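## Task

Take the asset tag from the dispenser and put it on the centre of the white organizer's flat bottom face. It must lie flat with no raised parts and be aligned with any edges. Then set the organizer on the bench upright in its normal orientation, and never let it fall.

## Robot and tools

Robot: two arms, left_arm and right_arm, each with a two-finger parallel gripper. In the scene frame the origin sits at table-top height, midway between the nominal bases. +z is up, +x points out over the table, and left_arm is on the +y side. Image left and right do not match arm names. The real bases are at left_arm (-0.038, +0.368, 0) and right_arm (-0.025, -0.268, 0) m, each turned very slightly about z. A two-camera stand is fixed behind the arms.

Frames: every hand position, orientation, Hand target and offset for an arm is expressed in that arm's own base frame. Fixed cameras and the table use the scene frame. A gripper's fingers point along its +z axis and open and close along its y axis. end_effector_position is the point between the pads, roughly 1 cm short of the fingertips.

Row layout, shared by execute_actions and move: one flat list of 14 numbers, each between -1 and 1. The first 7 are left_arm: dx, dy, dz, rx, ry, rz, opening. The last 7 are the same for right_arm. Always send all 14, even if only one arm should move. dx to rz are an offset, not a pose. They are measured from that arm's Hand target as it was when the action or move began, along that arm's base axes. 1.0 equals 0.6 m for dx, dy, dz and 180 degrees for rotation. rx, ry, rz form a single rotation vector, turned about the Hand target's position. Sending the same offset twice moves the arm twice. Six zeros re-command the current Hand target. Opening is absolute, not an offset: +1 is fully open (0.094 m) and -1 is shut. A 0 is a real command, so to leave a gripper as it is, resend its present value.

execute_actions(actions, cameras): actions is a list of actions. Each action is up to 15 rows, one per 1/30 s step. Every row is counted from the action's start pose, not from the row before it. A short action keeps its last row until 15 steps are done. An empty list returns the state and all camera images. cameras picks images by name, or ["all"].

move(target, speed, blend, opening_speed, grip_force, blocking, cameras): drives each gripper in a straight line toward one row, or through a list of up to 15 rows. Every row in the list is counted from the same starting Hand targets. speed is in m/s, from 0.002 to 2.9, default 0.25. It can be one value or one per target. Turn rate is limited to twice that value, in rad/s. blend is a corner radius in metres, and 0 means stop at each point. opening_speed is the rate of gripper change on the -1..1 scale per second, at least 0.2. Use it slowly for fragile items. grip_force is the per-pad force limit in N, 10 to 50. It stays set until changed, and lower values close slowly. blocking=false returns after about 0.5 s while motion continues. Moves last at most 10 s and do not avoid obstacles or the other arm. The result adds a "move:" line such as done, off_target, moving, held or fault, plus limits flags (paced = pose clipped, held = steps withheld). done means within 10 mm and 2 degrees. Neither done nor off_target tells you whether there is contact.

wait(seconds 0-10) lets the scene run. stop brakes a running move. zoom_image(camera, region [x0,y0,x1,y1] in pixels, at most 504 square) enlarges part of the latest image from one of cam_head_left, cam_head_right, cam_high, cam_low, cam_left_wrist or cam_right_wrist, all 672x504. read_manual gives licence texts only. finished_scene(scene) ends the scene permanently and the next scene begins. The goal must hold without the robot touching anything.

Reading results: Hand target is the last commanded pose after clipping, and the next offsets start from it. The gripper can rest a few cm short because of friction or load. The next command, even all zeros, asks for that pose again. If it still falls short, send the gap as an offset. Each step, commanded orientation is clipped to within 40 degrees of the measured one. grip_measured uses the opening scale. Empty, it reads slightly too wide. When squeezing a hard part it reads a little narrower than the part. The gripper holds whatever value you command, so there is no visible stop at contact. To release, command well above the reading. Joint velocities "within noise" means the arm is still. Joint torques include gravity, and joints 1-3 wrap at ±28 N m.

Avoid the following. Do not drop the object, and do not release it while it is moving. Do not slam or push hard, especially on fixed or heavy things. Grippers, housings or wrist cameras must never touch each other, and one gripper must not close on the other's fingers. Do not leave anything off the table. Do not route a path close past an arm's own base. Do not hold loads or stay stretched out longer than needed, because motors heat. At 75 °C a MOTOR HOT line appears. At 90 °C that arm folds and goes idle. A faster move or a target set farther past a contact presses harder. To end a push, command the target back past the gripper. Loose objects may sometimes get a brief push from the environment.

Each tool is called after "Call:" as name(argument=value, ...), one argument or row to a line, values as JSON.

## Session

Scene 1 worked. On to scene 2.

Call:
execute_actions(
  actions=[],
)

Scene clock: 0.00 s.
left_arm: end_effector_position=(+0.3914, +0.0314, +0.1150) grip_measured=+1.000 end_effector_quat_wxyz=(+0.604, -0.080, +0.792, +0.030) | right_arm: end_effector_position=(+0.3739, -0.0647, +0.0968) grip_measured=+1.000 end_effector_quat_wxyz=(+0.585, +0.140, +0.792, -0.105)
Joint positions: left_arm=[0.02 1.485 0.333 0.878 -0.125 -0.087 0.094] | right_arm=[-0.03 1.519 0.291 0.914 0.307 0.096 0.094]
Joint velocities: within noise
Joint torques (N m): no reading
Heat: left arm: 37 °C; right arm: 34 °C.
Hand target: left_arm +0.3952, +0.0317, +0.1264; +0.618, -0.081, +0.781, +0.029 | right_arm +0.3772, -0.0652, +0.1059; +0.596, +0.142, +0.784, -0.104
Tool commands: left_gripper/opening=+1.0 right_gripper/opening=+1.0

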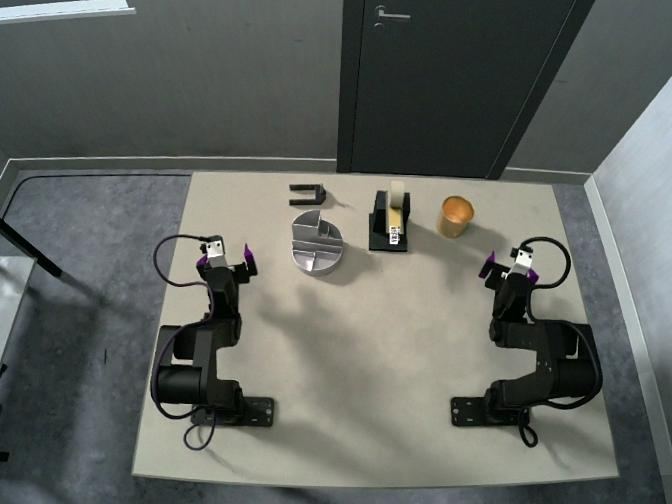

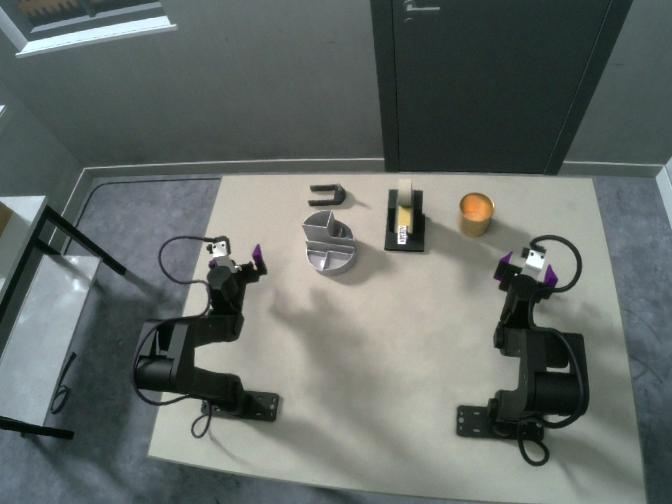

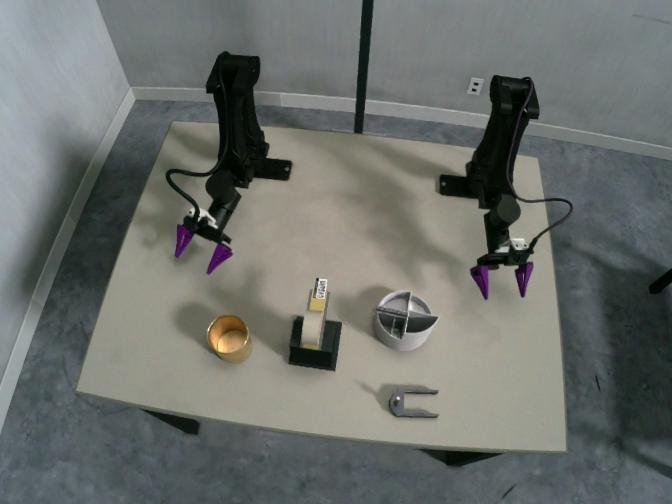

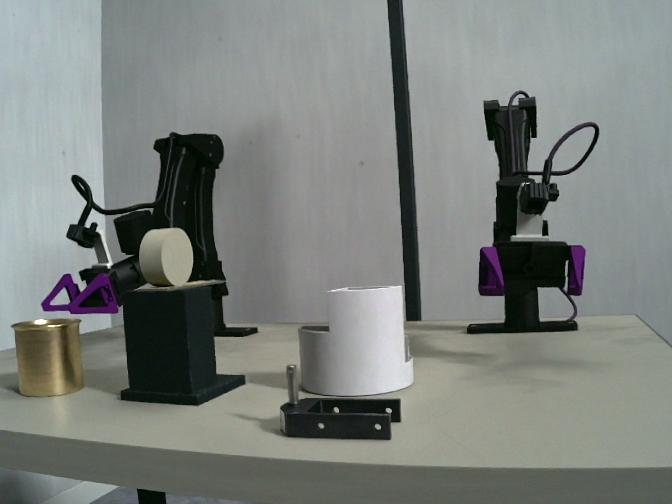

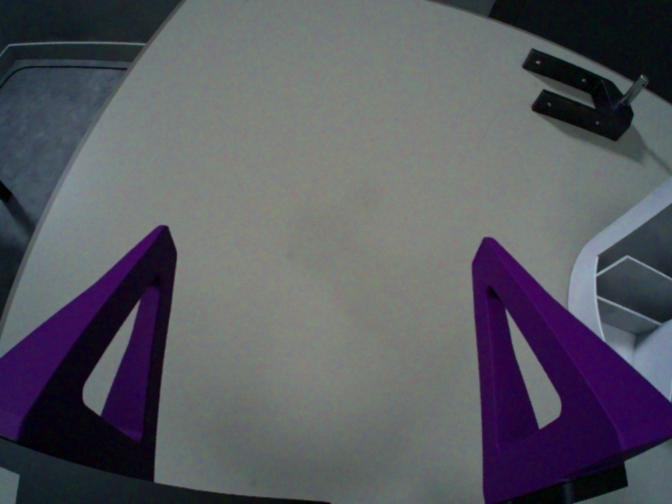

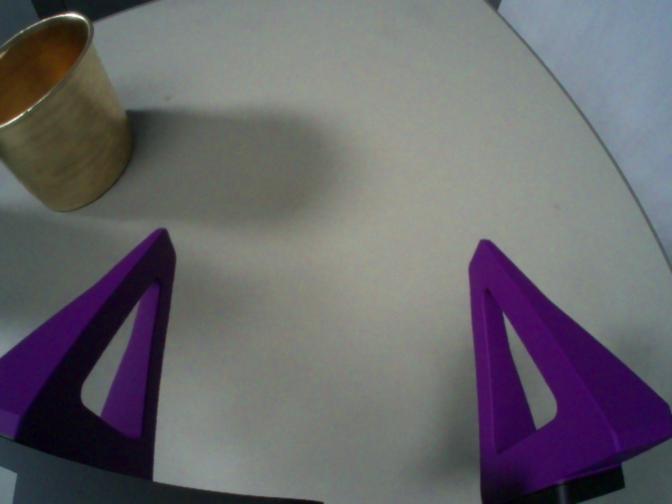

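Call:
move(
  target=[-0.0587, -0.3862, 0.256, -0.0451, 0.1788, -0.0146, 1, -0.0287, 0.442, 0.3235, 0.0298, 0.1776, 0.1093, 1],
  speed=0.25,
  cameras=["cam_left_wrist", "cam_right_wrist"],
)

Call:
zoom_image(
  camera="cam_low",
  region=[100, 200, 440, 450],
)

Scene clock: 16.63 s.
left_arm: end_effector_position=(+0.3546, -0.1971, +0.2700) grip_measured=+1.000 end_effector_quat_wxyz=(+0.362, -0.087, +0.928, -0.010) | right_arm: end_effector_position=(+0.3565, +0.1988, +0.2895) grip_measured=+1.000 end_effector_quat_wxyz=(+0.349, -0.006, +0.937, -0.007)
Joint positions: left_arm=[-0.724 1.621 1.703 -1.081 -0.5 -0.761 0.094] | right_arm=[0.696 1.657 1.837 -1.17 0.441 0.55 0.094]
Joint torques (N m): left_arm=[0.12 -4.51 8.73 1.17 -0.26 -0.08] | right_arm=[-0.09 -6.09 8.5 1.03 0.21 0.04]
Heat: left arm: 39 °C; right arm: 36 °C.
Hand target: left_arm +0.3599, -0.2001, +0.2800; +0.371, -0.094, +0.924, -0.018 | right_arm +0.3600, +0.1999, +0.3000; +0.360, +0.001, +0.933, +0.000
Off the commanded pose: left_arm 0.012 m, 2 deg | right_arm 0.011 m, 2 deg.
move: off_target (left_arm, right_arm)
Images, in order (width x height): cam_left_wrist 672x504, cam_right_wrist 672x504.

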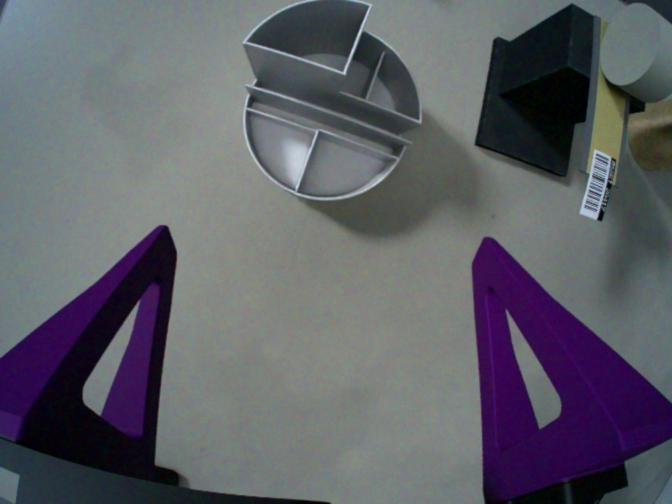

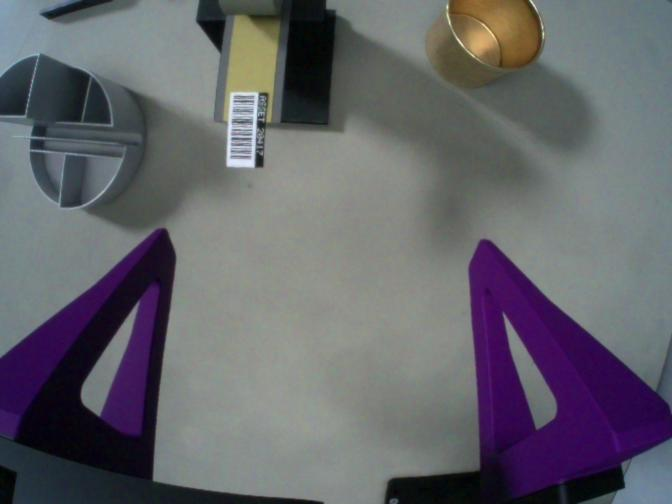

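This scene's latest camera images include none from cam_low. They are from: cam_left_wrist, cam_right_wrist. cam_low's image comes with the result of a call that names it in "cameras".

Call:
zoom_image(
  camera="cam_left_wrist",
  region=[220, 0, 450, 220],
)

Call:
zoom_image(
  camera="cam_right_wrist",
  region=[190, 60, 310, 190],
)

Call:
execute_actions(
  actions=[],
  cameras=["cam_low", "cam_high", "cam_head_left", "cam_head_right"],
)

Call:
zoom_image(
  camera="cam_low",
  region=[270, 260, 450, 420],
)

Call:
zoom_image(
  camera="cam_high",
  region=[350, 260, 470, 370],
)

Scaled by 2.191 from the camera's 672x504 image, which has a finer 960x720 frame.

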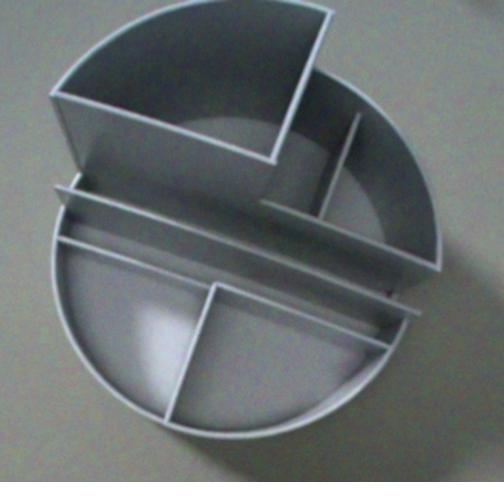

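Scaled by 3.877 from the camera's 672x504 image, which has a finer 960x720 frame.

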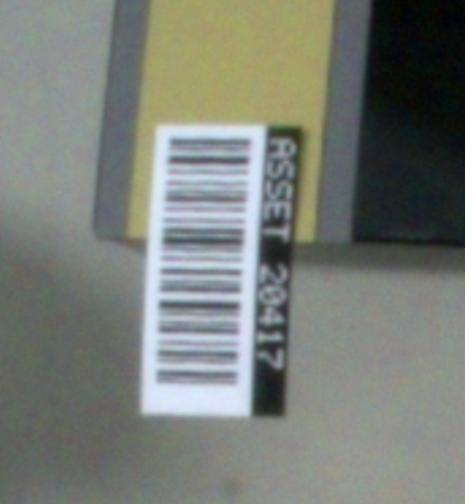

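Scene clock: 24.57 s.
left_arm: end_effector_position=(+0.3545, -0.1971, +0.2699) grip_measured=+1.000 end_effector_quat_wxyz=(+0.362, -0.087, +0.928, -0.010) | right_arm: end_effector_position=(+0.3564, +0.1988, +0.2894) grip_measured=+1.000 end_effector_quat_wxyz=(+0.349, -0.006, +0.937, -0.007)
Joint positions: left_arm=[-0.724 1.621 1.703 -1.081 -0.5 -0.761 0.094] | right_arm=[0.696 1.657 1.837 -1.17 0.441 0.55 0.094]
Joint velocities: within noise
Joint torques (N m): left_arm=[0.1 -4.46 8.75 1.17 -0.26 -0.08] | right_arm=[-0.1 -6.09 8.51 1.06 0.21 0.05]
Heat: left arm: 40 °C; right arm: 36 °C.
Hand target: left_arm +0.3599, -0.2001, +0.2800; +0.371, -0.094, +0.924, -0.018 | right_arm +0.3600, +0.1999, +0.3000; +0.360, +0.001, +0.933, +0.000
Tool commands: left_gripper/opening=+1.0 right_gripper/opening=+1.0
Off the commanded pose: left_arm 0.012 m, 2 deg | right_arm 0.011 m, 2 deg.
Images, in order (width x height): cam_head_left 672x504, cam_head_right 672x504, cam_high 672x504, cam_low 672x504.

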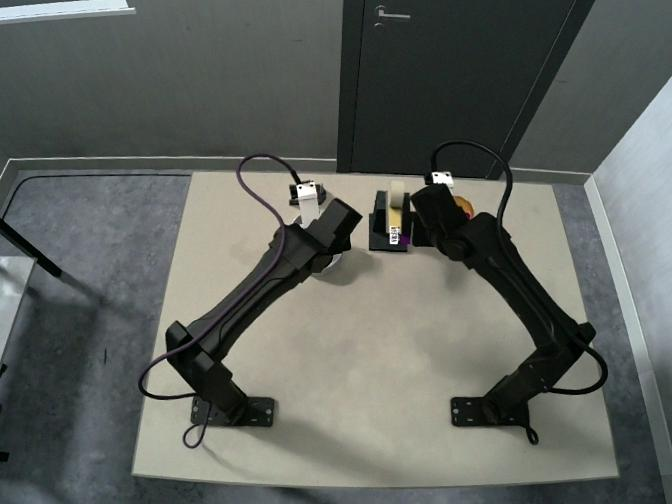

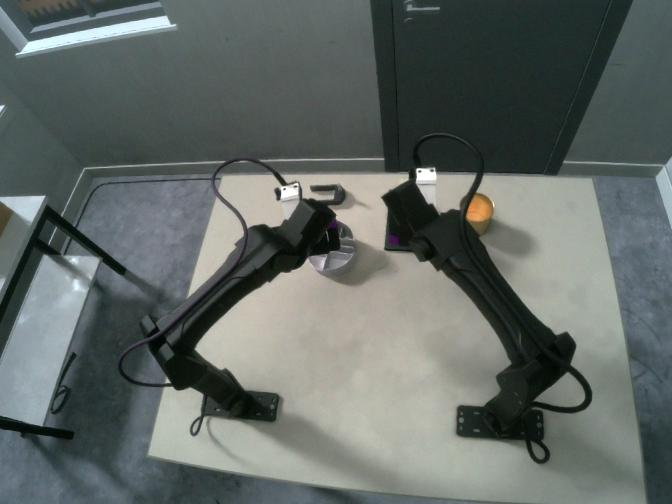

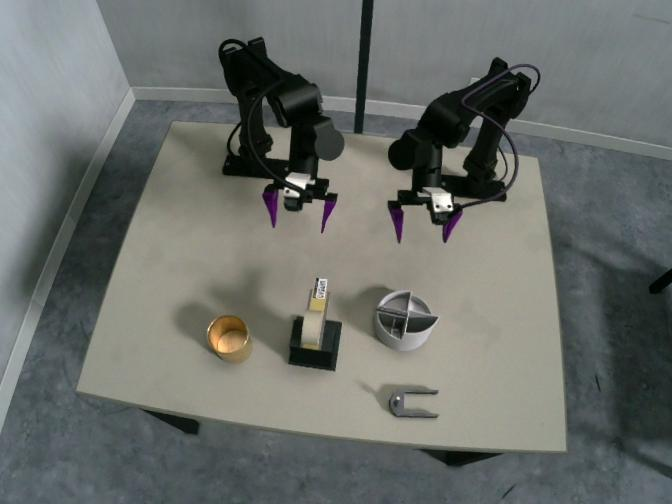

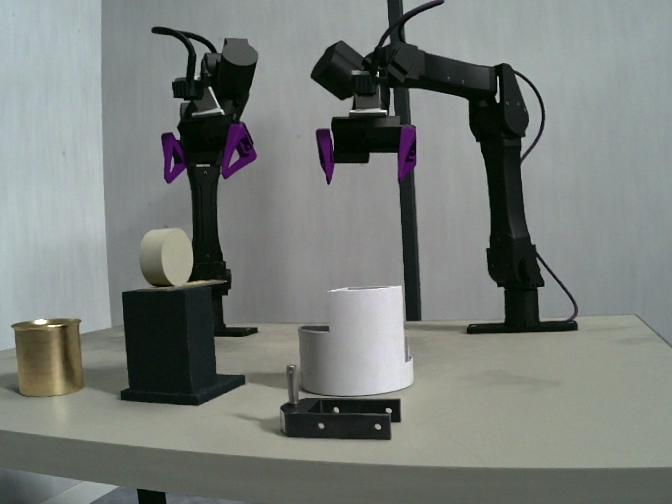

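Scaled by 2.800.

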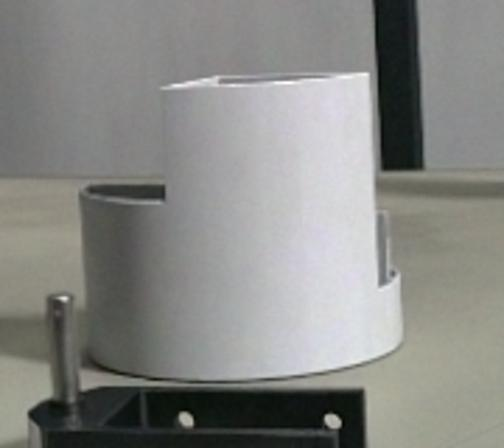

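Scaled by 4.200.

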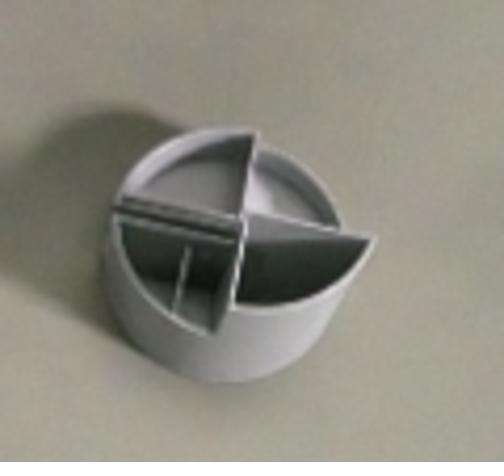

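Call:
execute_actions(
  actions=[],
  cameras=["cam_left_wrist", "cam_right_wrist"],
)

Call:
zoom_image(
  camera="cam_right_wrist",
  region=[0, 40, 170, 220],
)

Call:
zoom_image(
  camera="cam_left_wrist",
  region=[230, 0, 350, 110],
)

Call:
zoom_image(
  camera="cam_left_wrist",
  region=[320, 0, 440, 170],
)

Scene clock: 58.00 s.
left_arm: end_effector_position=(+0.3545, -0.1971, +0.2699) grip_measured=+1.000 end_effector_quat_wxyz=(+0.362, -0.087, +0.928, -0.010) | right_arm: end_effector_position=(+0.3564, +0.1988, +0.2894) grip_measured=+1.000 end_effector_quat_wxyz=(+0.349, -0.006, +0.937, -0.007)
Joint positions: left_arm=[-0.724 1.621 1.703 -1.081 -0.5 -0.761 0.094] | right_arm=[0.696 1.657 1.837 -1.17 0.441 0.55 0.094]
Joint velocities: within noise
Joint torques (N m): left_arm=[0.14 -4.44 8.7 1.16 -0.25 -0.08] | right_arm=[-0.1 -6.09 8.47 1.06 0.21 0.03]
Heat: left arm: 40 °C; right arm: 37 °C.
Hand target: left_arm +0.3599, -0.2001, +0.2800; +0.371, -0.094, +0.924, -0.018 | right_arm +0.3600, +0.1999, +0.3000; +0.360, +0.001, +0.933, +0.000
Tool commands: left_gripper/opening=+1.0 right_gripper/opening=+1.0
Off the commanded pose: left_arm 0.012 m, 2 deg | right_arm 0.011 m, 2 deg.
Images, in order (width x height): cam_left_wrist 672x504, cam_right_wrist 672x504.

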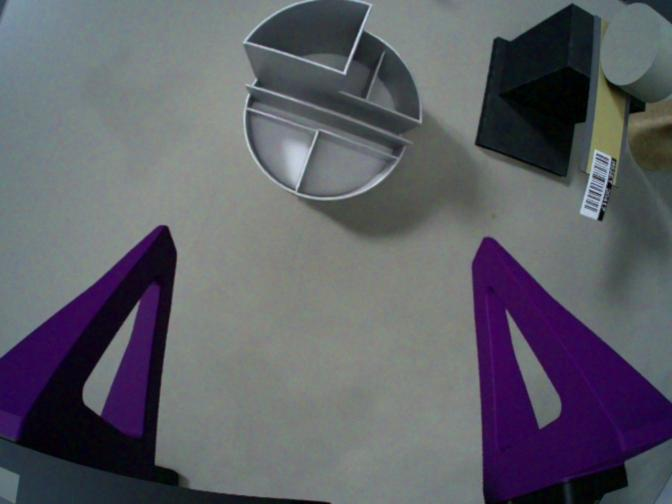

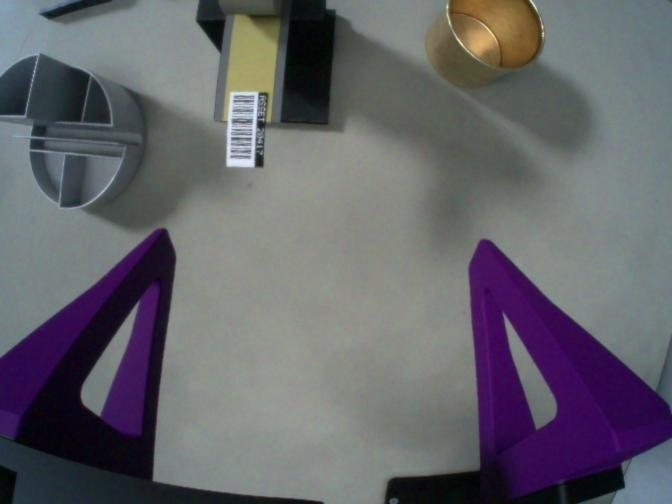

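Scaled by 2.800 from the camera's 672x504 image, which has a finer 960x720 frame.

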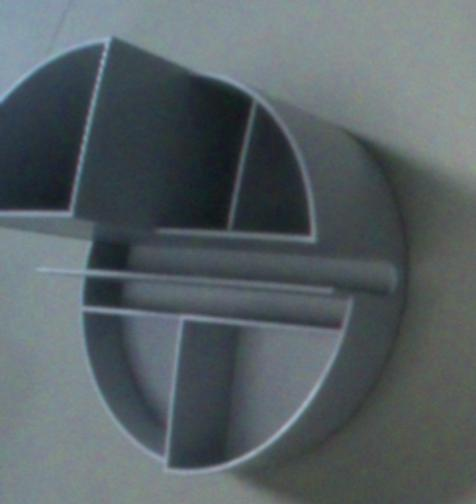

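Scaled by 4.200 from the camera's 672x504 image, which has a finer 960x720 frame.

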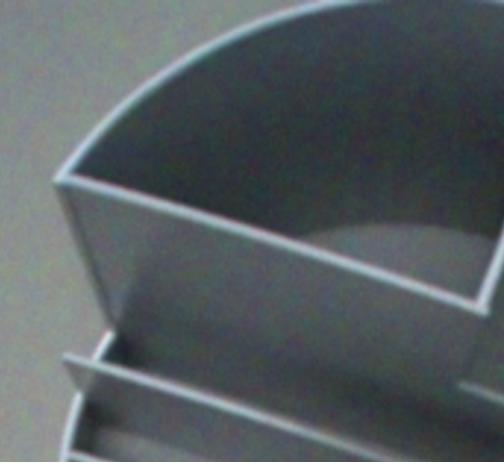

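Scaled by 2.965 from the camera's 672x504 image, which has a finer 960x720 frame.

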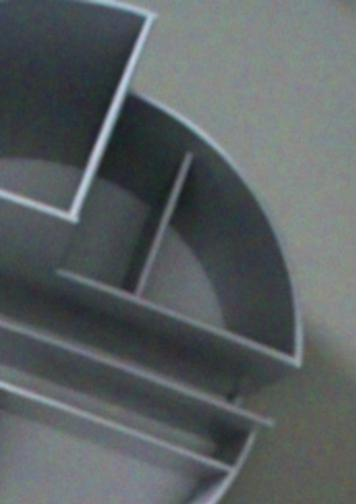

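Call:
move(
  target=[0.079, 0.0143, -0.2167, 0.0324, 0.0355, -0.0948, -0.45, 0, 0, 0, 0, 0, 0, 1],
  speed=0.2,
  cameras=["cam_left_wrist", "cam_high", "cam_low"],
)

Call:
zoom_image(
  camera="cam_left_wrist",
  region=[170, 0, 500, 300],
)

Scene clock: 300.97 s.
left_arm: end_effector_position=(+0.4047, -0.1908, +0.1542) grip_measured=-0.448 end_effector_quat_wxyz=(+0.315, +0.059, +0.947, -0.020) | right_arm: end_effector_position=(+0.3564, +0.1988, +0.2894) grip_measured=+1.000 end_effector_quat_wxyz=(+0.349, -0.006, +0.937, -0.007)
Joint positions: left_arm=[-0.54 1.705 1.371 -0.636 -0.243 -0.34 0.026] | right_arm=[0.696 1.657 1.837 -1.17 0.441 0.55 0.094]
Joint torques (N m): left_arm=[0.21 -5.78 5.31 1.47 -0.09 0.09] | right_arm=[-0.08 -6.09 8.49 1.06 0.21 0.04]
Heat: left arm: 43 °C; right arm: 41 °C.
Hand target: left_arm +0.4073, -0.1914, +0.1500; +0.317, +0.061, +0.946, -0.021 | right_arm +0.3600, +0.1999, +0.3000; +0.360, +0.001, +0.933, +0.000
Off the commanded pose: left_arm 0.005 m, 0 deg | right_arm 0.011 m, 2 deg.
move: off_target (right_arm)
Images, in order (width x height): cam_high 672x504, cam_low 672x504, cam_left_wrist 672x504.

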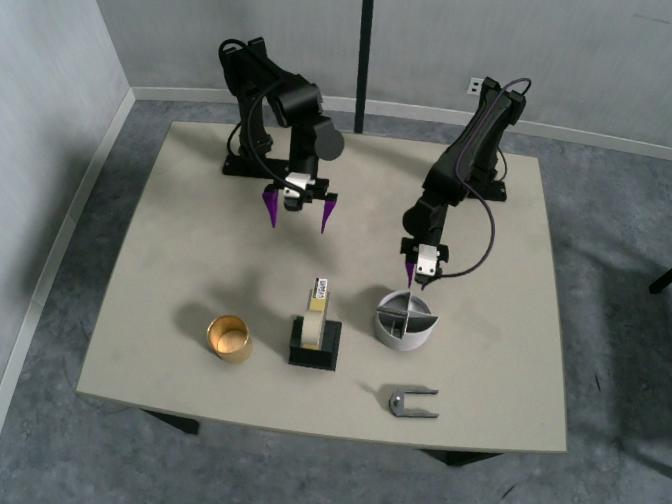

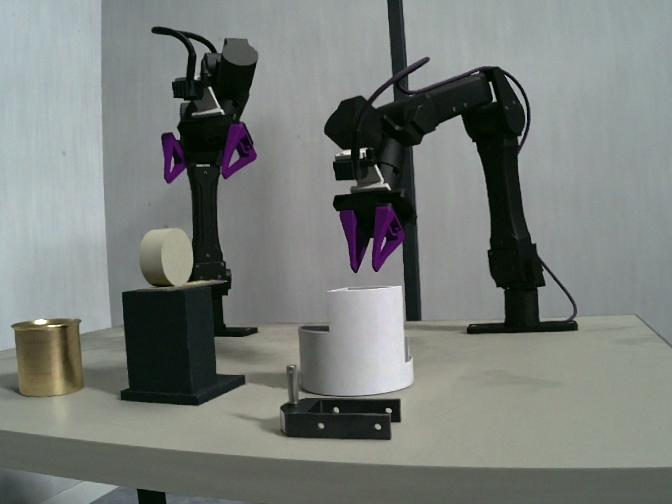

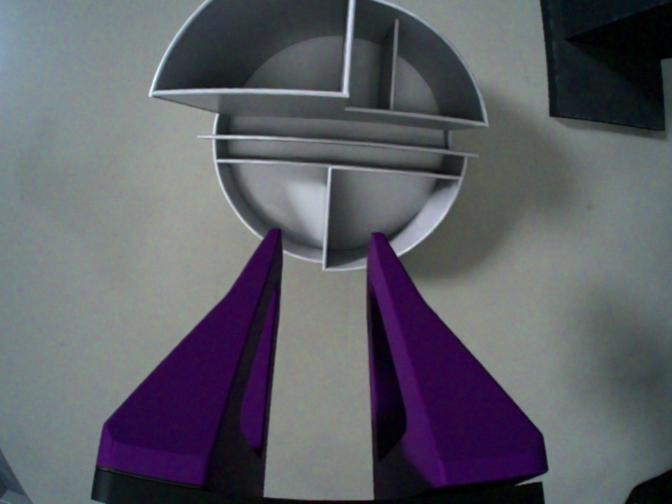

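Scaled by 1.527 from the camera's 672x504 image, which has a finer 960x720 frame.

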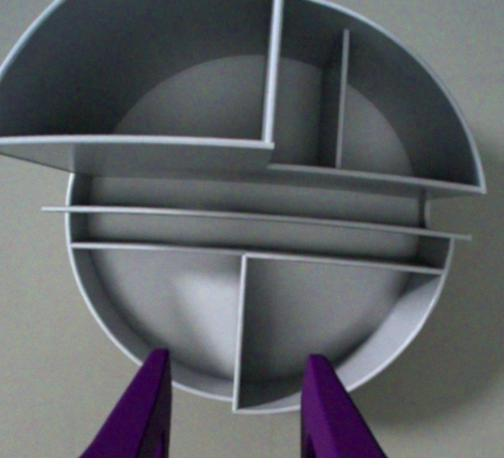

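Call:
move(
  target=[0.0025, -0.0017, -0.193, 0, 0, 0, -0.45, 0, 0, 0, 0, 0, 0, 1],
  speed=0.1,
  cameras=["cam_left_wrist", "cam_low"],
)

Scene clock: 318.30 s.
left_arm: end_effector_position=(+0.4093, -0.1936, +0.0430) grip_measured=-0.448 end_effector_quat_wxyz=(+0.320, +0.058, +0.945, -0.023) | right_arm: end_effector_position=(+0.3564, +0.1988, +0.2894) grip_measured=+1.000 end_effector_quat_wxyz=(+0.349, -0.006, +0.937, -0.007)
Joint positions: left_arm=[-0.539 1.85 1.074 -0.183 -0.242 -0.34 0.026] | right_arm=[0.696 1.657 1.837 -1.17 0.441 0.55 0.094]
Joint torques (N m): left_arm=[0.16 -5.6 4.42 1.47 -0.11 0.07] | right_arm=[-0.1 -6.06 8.53 1.05 0.21 0.04]
Heat: left arm: 42 °C; right arm: 41 °C.
Hand target: left_arm +0.4088, -0.1925, +0.0342; +0.317, +0.062, +0.946, -0.021 | right_arm +0.3600, +0.1999, +0.3000; +0.360, +0.001, +0.933, +0.000
Off the commanded pose: left_arm 0.009 m, 1 deg | right_arm 0.011 m, 2 deg.
move: off_target (right_arm)
Images, in order (width x height): cam_low 672x504, cam_left_wrist 672x504.

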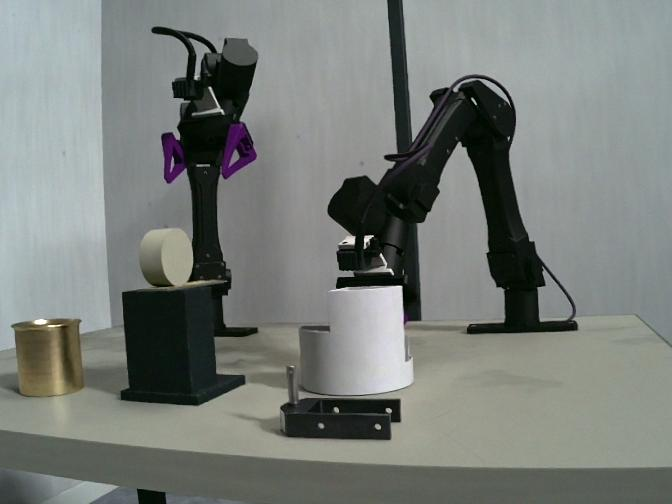

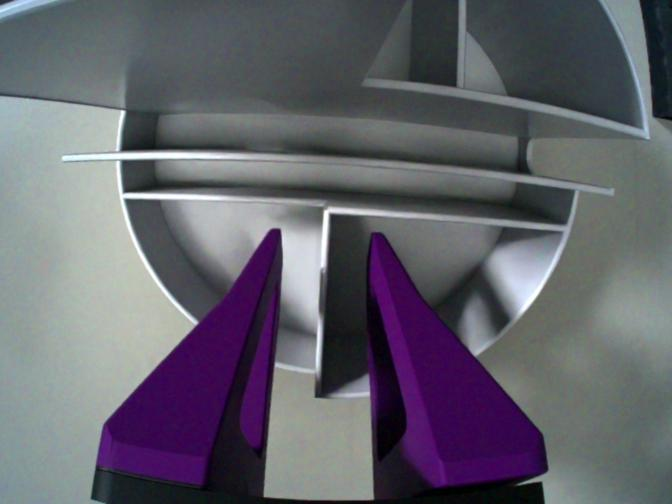

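Call:
move(
  target=[0.0, 0.0, -0.015, 0, 0, 0, -0.45, 0, 0, 0, 0, 0, 0, 1],
  speed=0.05,
  cameras=["cam_left_wrist"],
)

Scene clock: 321.27 s.
left_arm: end_effector_position=(+0.4124, -0.1955, +0.0382) grip_measured=-0.448 end_effector_quat_wxyz=(+0.327, +0.057, +0.943, -0.027) | right_arm: end_effector_position=(+0.3564, +0.1988, +0.2894) grip_measured=+1.000 end_effector_quat_wxyz=(+0.349, -0.006, +0.937, -0.007)
Joint positions: left_arm=[-0.539 1.865 1.061 -0.137 -0.242 -0.34 0.026] | right_arm=[0.696 1.657 1.837 -1.17 0.441 0.55 0.094]
Joint torques (N m): left_arm=[0.17 -5.44 4.16 1.41 -0.11 0.09] | right_arm=[-0.09 -6.12 8.51 1.06 0.21 0.05]
Heat: left arm: 42 °C; right arm: 41 °C.
Hand target: left_arm +0.4089, -0.1926, +0.0253; +0.317, +0.062, +0.946, -0.021 | right_arm +0.3600, +0.1999, +0.3000; +0.360, +0.001, +0.933, +0.000
Off the commanded pose: left_arm 0.014 m, 2 deg | right_arm 0.011 m, 2 deg.
move: off_target (left_arm, right_arm)
Images, in order (width x height): cam_left_wrist 672x504.

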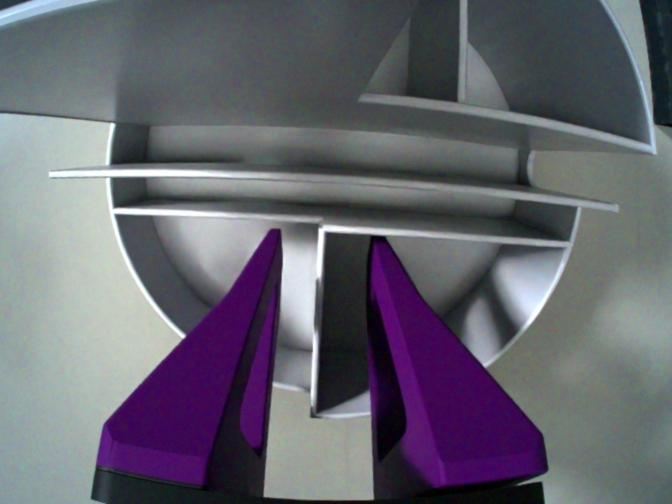

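Call:
move(
  target=[-0.190, 0.0277, -0.010, 0, 0, 0, -0.45, 0, 0, 0, 0, 0, 0, 1],
  speed=0.05,
  cameras=["cam_left_wrist", "cam_low", "cam_high"],
)

Scene clock: 330.20 s.
left_arm: end_effector_position=(+0.3169, -0.1909, +0.0369) grip_measured=-0.448 end_effector_quat_wxyz=(+0.354, +0.048, +0.933, -0.049) | right_arm: end_effector_position=(+0.3564, +0.1988, +0.2894) grip_measured=+1.000 end_effector_quat_wxyz=(+0.349, -0.006, +0.937, -0.007)
Joint positions: left_arm=[-0.707 1.567 0.659 0 -0.336 -0.487 0.026] | right_arm=[0.696 1.657 1.837 -1.17 0.441 0.55 0.094]
Joint torques (N m): left_arm=[-0.66 -5.37 2.78 0.57 -0.16 0.04] | right_arm=[-0.08 -6.11 8.5 1.05 0.21 0.05]
Heat: left arm: 42 °C; right arm: 42 °C.
Hand target: left_arm +0.2948, -0.1759, +0.0193; +0.317, +0.062, +0.946, -0.021 | right_arm +0.3600, +0.1999, +0.3000; +0.360, +0.001, +0.933, +0.000
Off the commanded pose: left_arm 0.032 m, 6 deg | right_arm 0.011 m, 2 deg.
move: off_target (left_arm, right_arm)
Images, in order (width x height): cam_high 672x504, cam_low 672x504, cam_left_wrist 672x504.

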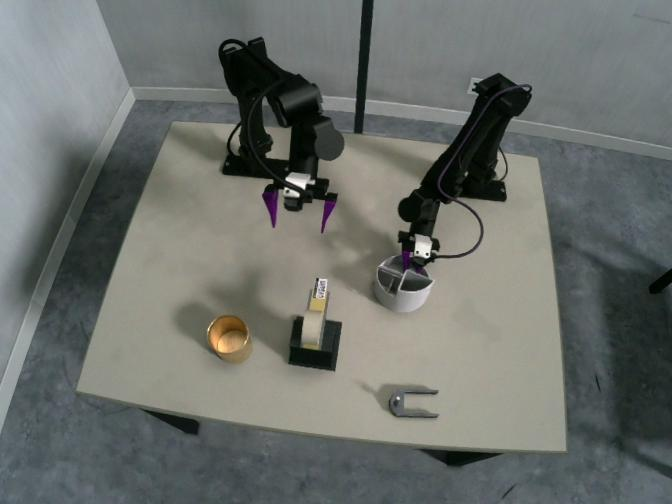

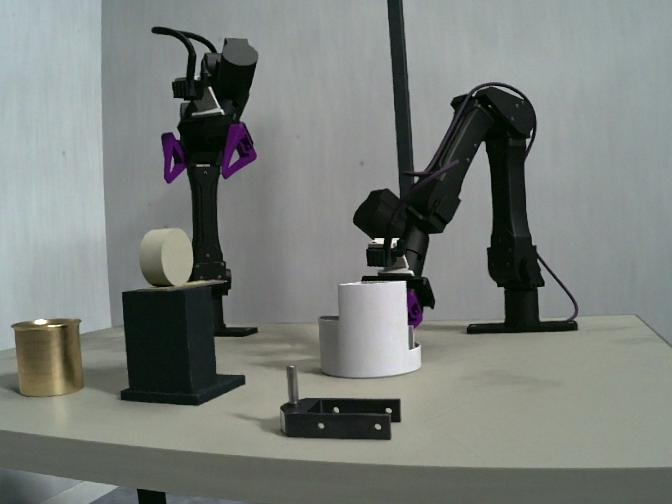

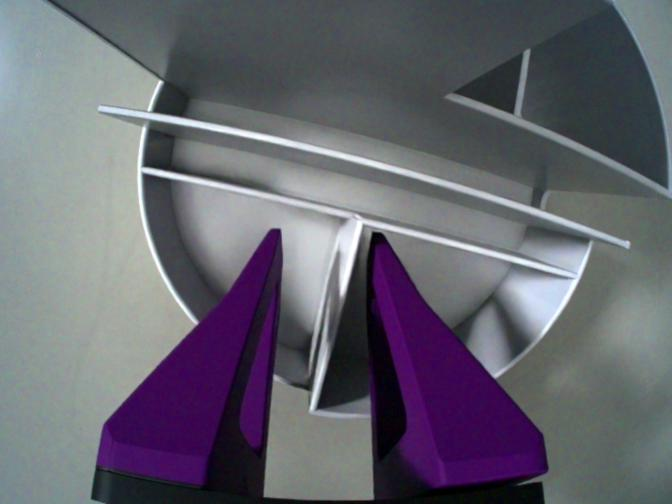

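Call:
move(
  target=[
    [0.03, -0.02, 0.03, 0, 0, 0, -0.45, 0, 0, 0, 0, 0, 0, 1],
    [0.03, -0.02, 0.30, 0, 0, 0, -0.45, 0, 0, 0, 0, 0, 0, 1],
  ],
  speed=0.12,
  blend=[0.01, 0],
  cameras=["cam_left_wrist", "cam_right_wrist"],
)

Call:
zoom_image(
  camera="cam_left_wrist",
  region=[170, 0, 500, 300],
)

Scene clock: 336.83 s.
left_arm: end_effector_position=(+0.3081, -0.1844, +0.1757) grip_measured=-0.448 end_effector_quat_wxyz=(+0.291, +0.066, +0.954, -0.004) | right_arm: end_effector_position=(+0.3564, +0.1988, +0.2894) grip_measured=+1.000 end_effector_quat_wxyz=(+0.349, -0.006, +0.937, -0.007)
Joint positions: left_arm=[-0.707 1.445 1.231 -0.859 -0.332 -0.484 0.026] | right_arm=[0.696 1.657 1.837 -1.17 0.441 0.55 0.094]
Joint torques (N m): left_arm=[0.05 -6.52 8.68 1.12 -0.17 0.05] | right_arm=[-0.1 -6.06 8.54 1.06 0.2 0.05]
Heat: left arm: 42 °C; right arm: 42 °C.
Hand target: left_arm +0.3129, -0.1879, +0.1993; +0.317, +0.062, +0.946, -0.021 | right_arm +0.3600, +0.1999, +0.3000; +0.360, +0.001, +0.933, +0.000
Off the commanded pose: left_arm 0.024 m, 4 deg | right_arm 0.011 m, 2 deg.
move: off_target (left_arm, right_arm)
Images, in order (width x height): cam_left_wrist 672x504, cam_right_wrist 672x504.

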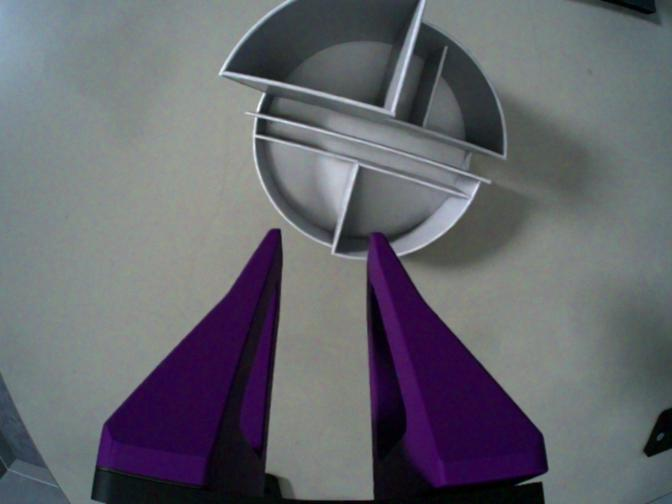

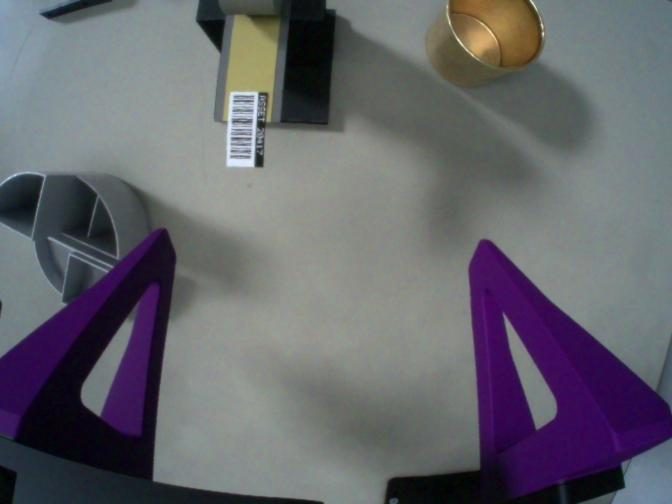

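Scaled by 1.527 from the camera's 672x504 image, which has a finer 960x720 frame.

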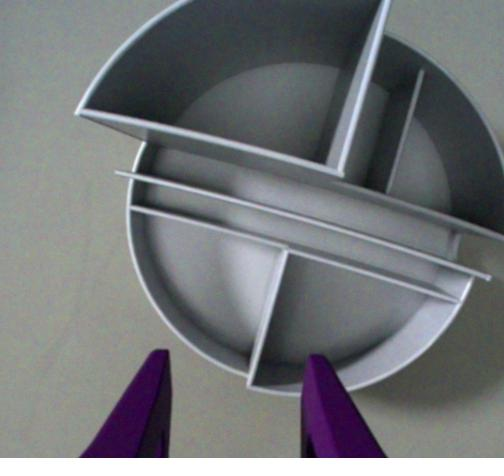

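Call:
move(
  target=[0.0773, -0.0037, -0.0572, 0.2009, 0.1220, -0.5466, -0.45, 0, 0, 0, 0, 0, 0, 1],
  speed=0.25,
  cameras=["cam_left_wrist", "cam_high"],
)

Call:
zoom_image(
  camera="cam_left_wrist",
  region=[170, 50, 520, 400],
)

Scene clock: 359.50 s.
left_arm: end_effector_position=(+0.3556, -0.1857, +0.1630) grip_measured=-0.448 end_effector_quat_wxyz=(+0.013, +0.814, +0.580, +0.007) | right_arm: end_effector_position=(+0.3564, +0.1988, +0.2894) grip_measured=+1.000 end_effector_quat_wxyz=(+0.349, -0.006, +0.937, -0.007)
Joint positions: left_arm=[-0.484 2.087 2.108 -1.562 0 1.419 0.026] | right_arm=[0.696 1.657 1.837 -1.17 0.441 0.55 0.094]
Joint torques (N m): left_arm=[-0.53 -6.76 7.84 0.23 -0.04 0.1] | right_arm=[-0.1 -6.11 8.49 1.05 0.21 0.05]
Heat: left arm: 45 °C; right arm: 42 °C.
Hand target: left_arm +0.3592, -0.1900, +0.1650; +0.000, +0.818, +0.575, +0.001 | right_arm +0.3600, +0.1999, +0.3000; +0.360, +0.001, +0.933, +0.000
Off the commanded pose: left_arm 0.006 m, 2 deg | right_arm 0.011 m, 2 deg.
joint sent to its limit (left arm) — joint 4 (wrist pitch), lower limit. The joint targets still meet the commanded pose.
move: off_target (right_arm)
Images, in order (width x height): cam_high 672x504, cam_left_wrist 672x504.

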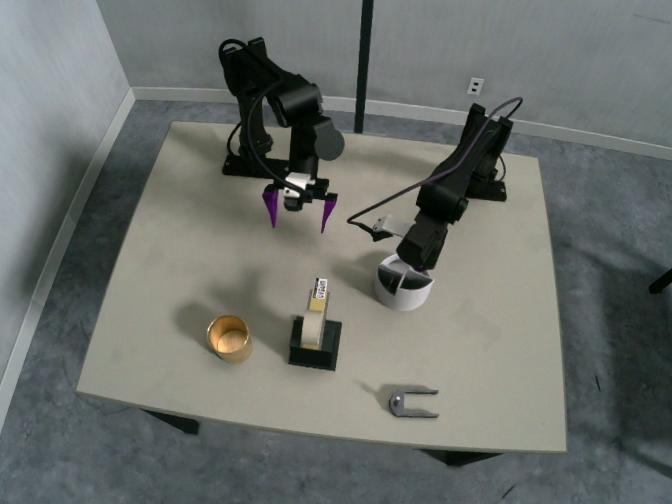

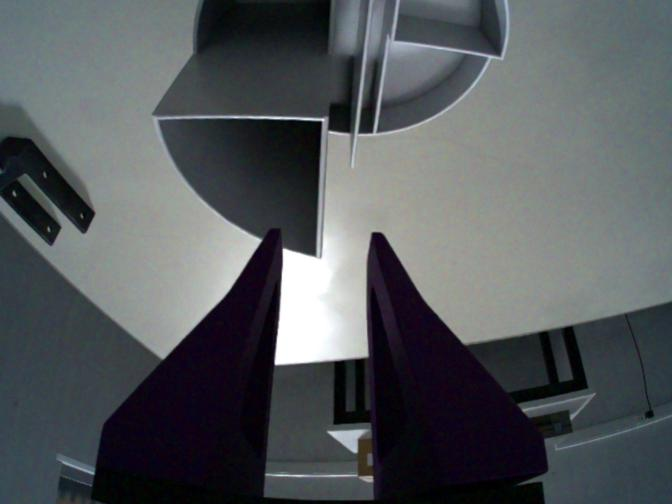

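Scaled by 1.440 from the camera's 672x504 image, which has a finer 960x720 frame.

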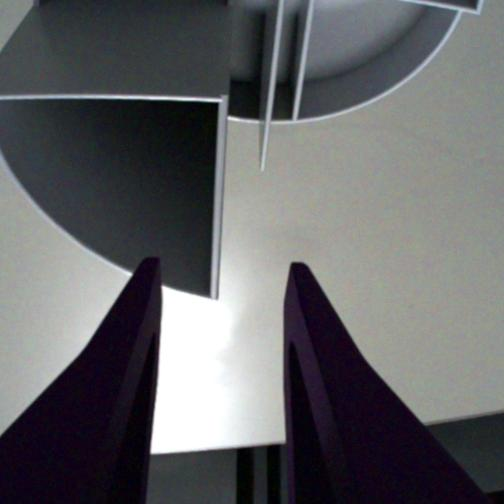

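Call:
move(
  target=[0.0053, 0.0053, -0.109, 0, 0, 0, -0.45, 0, 0, 0, 0, 0, 0, 1],
  speed=0.06,
  cameras=["cam_left_wrist", "cam_low", "cam_high"],
)

Call:
zoom_image(
  camera="cam_left_wrist",
  region=[170, 50, 520, 400],
)

Scene clock: 371.50 s.
left_arm: end_effector_position=(+0.3622, -0.1890, +0.1098) grip_measured=-0.448 end_effector_quat_wxyz=(+0.010, +0.817, +0.576, +0.005) | right_arm: end_effector_position=(+0.3564, +0.1988, +0.2894) grip_measured=+1.000 end_effector_quat_wxyz=(+0.349, -0.006, +0.937, -0.007)
Joint positions: left_arm=[-0.484 2.091 1.901 -1.358 -0.001 1.43 0.026] | right_arm=[0.696 1.657 1.837 -1.17 0.441 0.55 0.094]
Joint torques (N m): left_arm=[0.44 -6.97 4.4 0.38 -0.04 0.08] | right_arm=[-0.09 -6.12 8.51 1.05 0.2 0.04]
Heat: left arm: 43 °C; right arm: 42 °C.
Hand target: left_arm +0.3624, -0.1868, +0.0995; +0.000, +0.818, +0.575, +0.001 | right_arm +0.3600, +0.1999, +0.3000; +0.360, +0.001, +0.933, +0.000
Off the commanded pose: left_arm 0.011 m, 1 deg | right_arm 0.011 m, 2 deg.
move: off_target (left_arm, right_arm)
Images, in order (width x height): cam_high 672x504, cam_low 672x504, cam_left_wrist 672x504.

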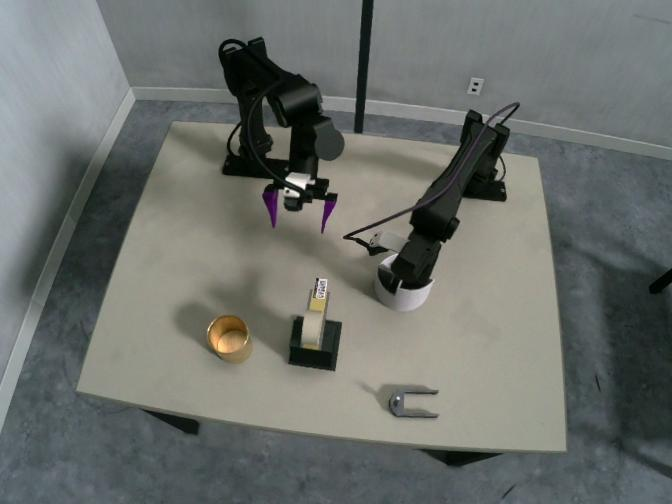

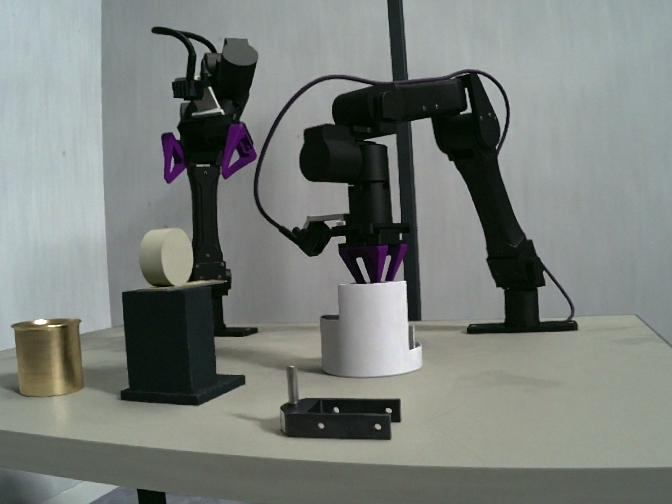

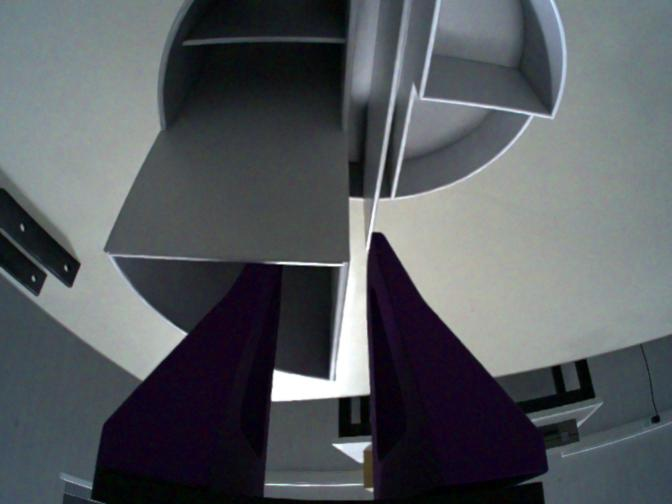

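Scaled by 1.440 from the camera's 672x504 image, which has a finer 960x720 frame.

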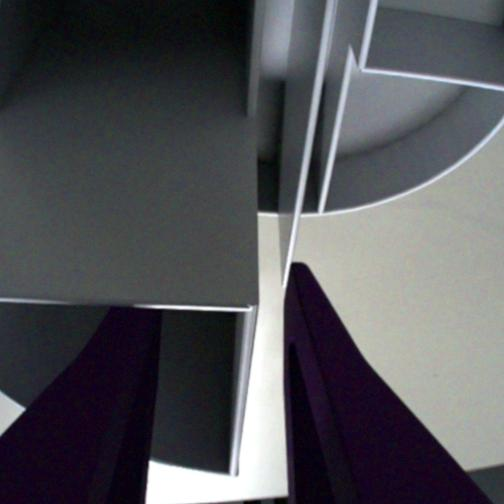

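Call:
move(
  target=[-0.0058, 0.0140, 0.0, 0, 0, 0, -0.45, 0, 0, 0, 0, 0, 0, 1],
  speed=0.04,
  cameras=["cam_left_wrist"],
)

Call:
zoom_image(
  camera="cam_left_wrist",
  region=[170, 150, 520, 500],
)

Scene clock: 387.57 s.
left_arm: end_effector_position=(+0.3591, -0.1804, +0.0987) grip_measured=-0.448 end_effector_quat_wxyz=(-0.003, +0.817, +0.576, -0.001) | right_arm: end_effector_position=(+0.3564, +0.1988, +0.2894) grip_measured=+1.000 end_effector_quat_wxyz=(+0.349, -0.006, +0.937, -0.007)
Joint positions: left_arm=[-0.469 2.091 1.857 -1.342 -0.001 1.445 0.026] | right_arm=[0.696 1.657 1.837 -1.17 0.441 0.55 0.094]
Joint torques (N m): left_arm=[0.38 -9.09 4.26 0.33 -0.03 0.09] | right_arm=[-0.1 -6.11 8.51 1.05 0.21 0.04]
Heat: left arm: 42 °C; right arm: 42 °C.
Hand target: left_arm +0.3590, -0.1784, +0.0996; +0.000, +0.818, +0.575, +0.001 | right_arm +0.3600, +0.1999, +0.3000; +0.360, +0.001, +0.933, +0.000
Off the commanded pose: left_arm 0.002 m, 0 deg | right_arm 0.011 m, 2 deg.
move: off_target (right_arm)
Images, in order (width x height): cam_left_wrist 672x504.

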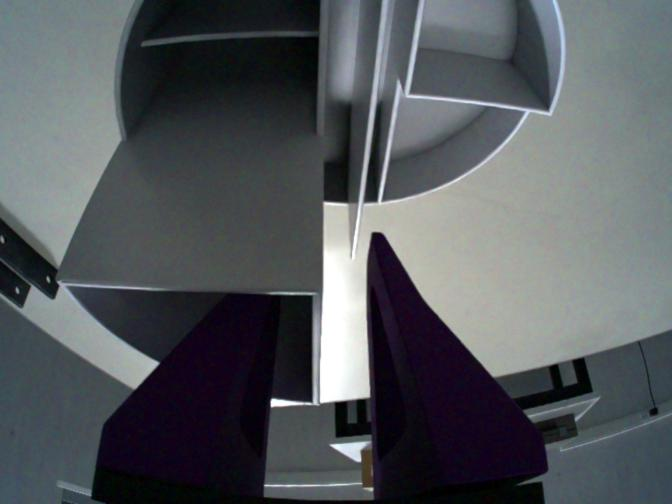

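Scaled by 1.440 from the camera's 672x504 image, which has a finer 960x720 frame.

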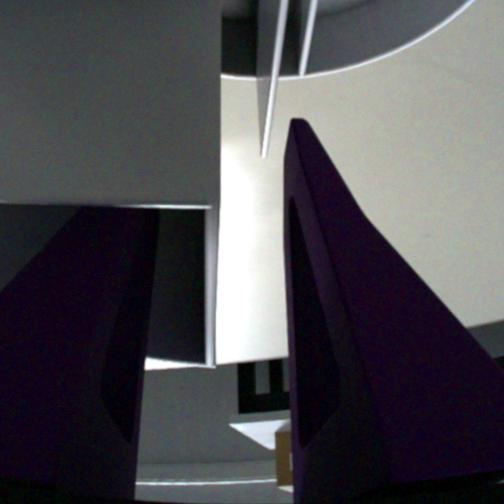

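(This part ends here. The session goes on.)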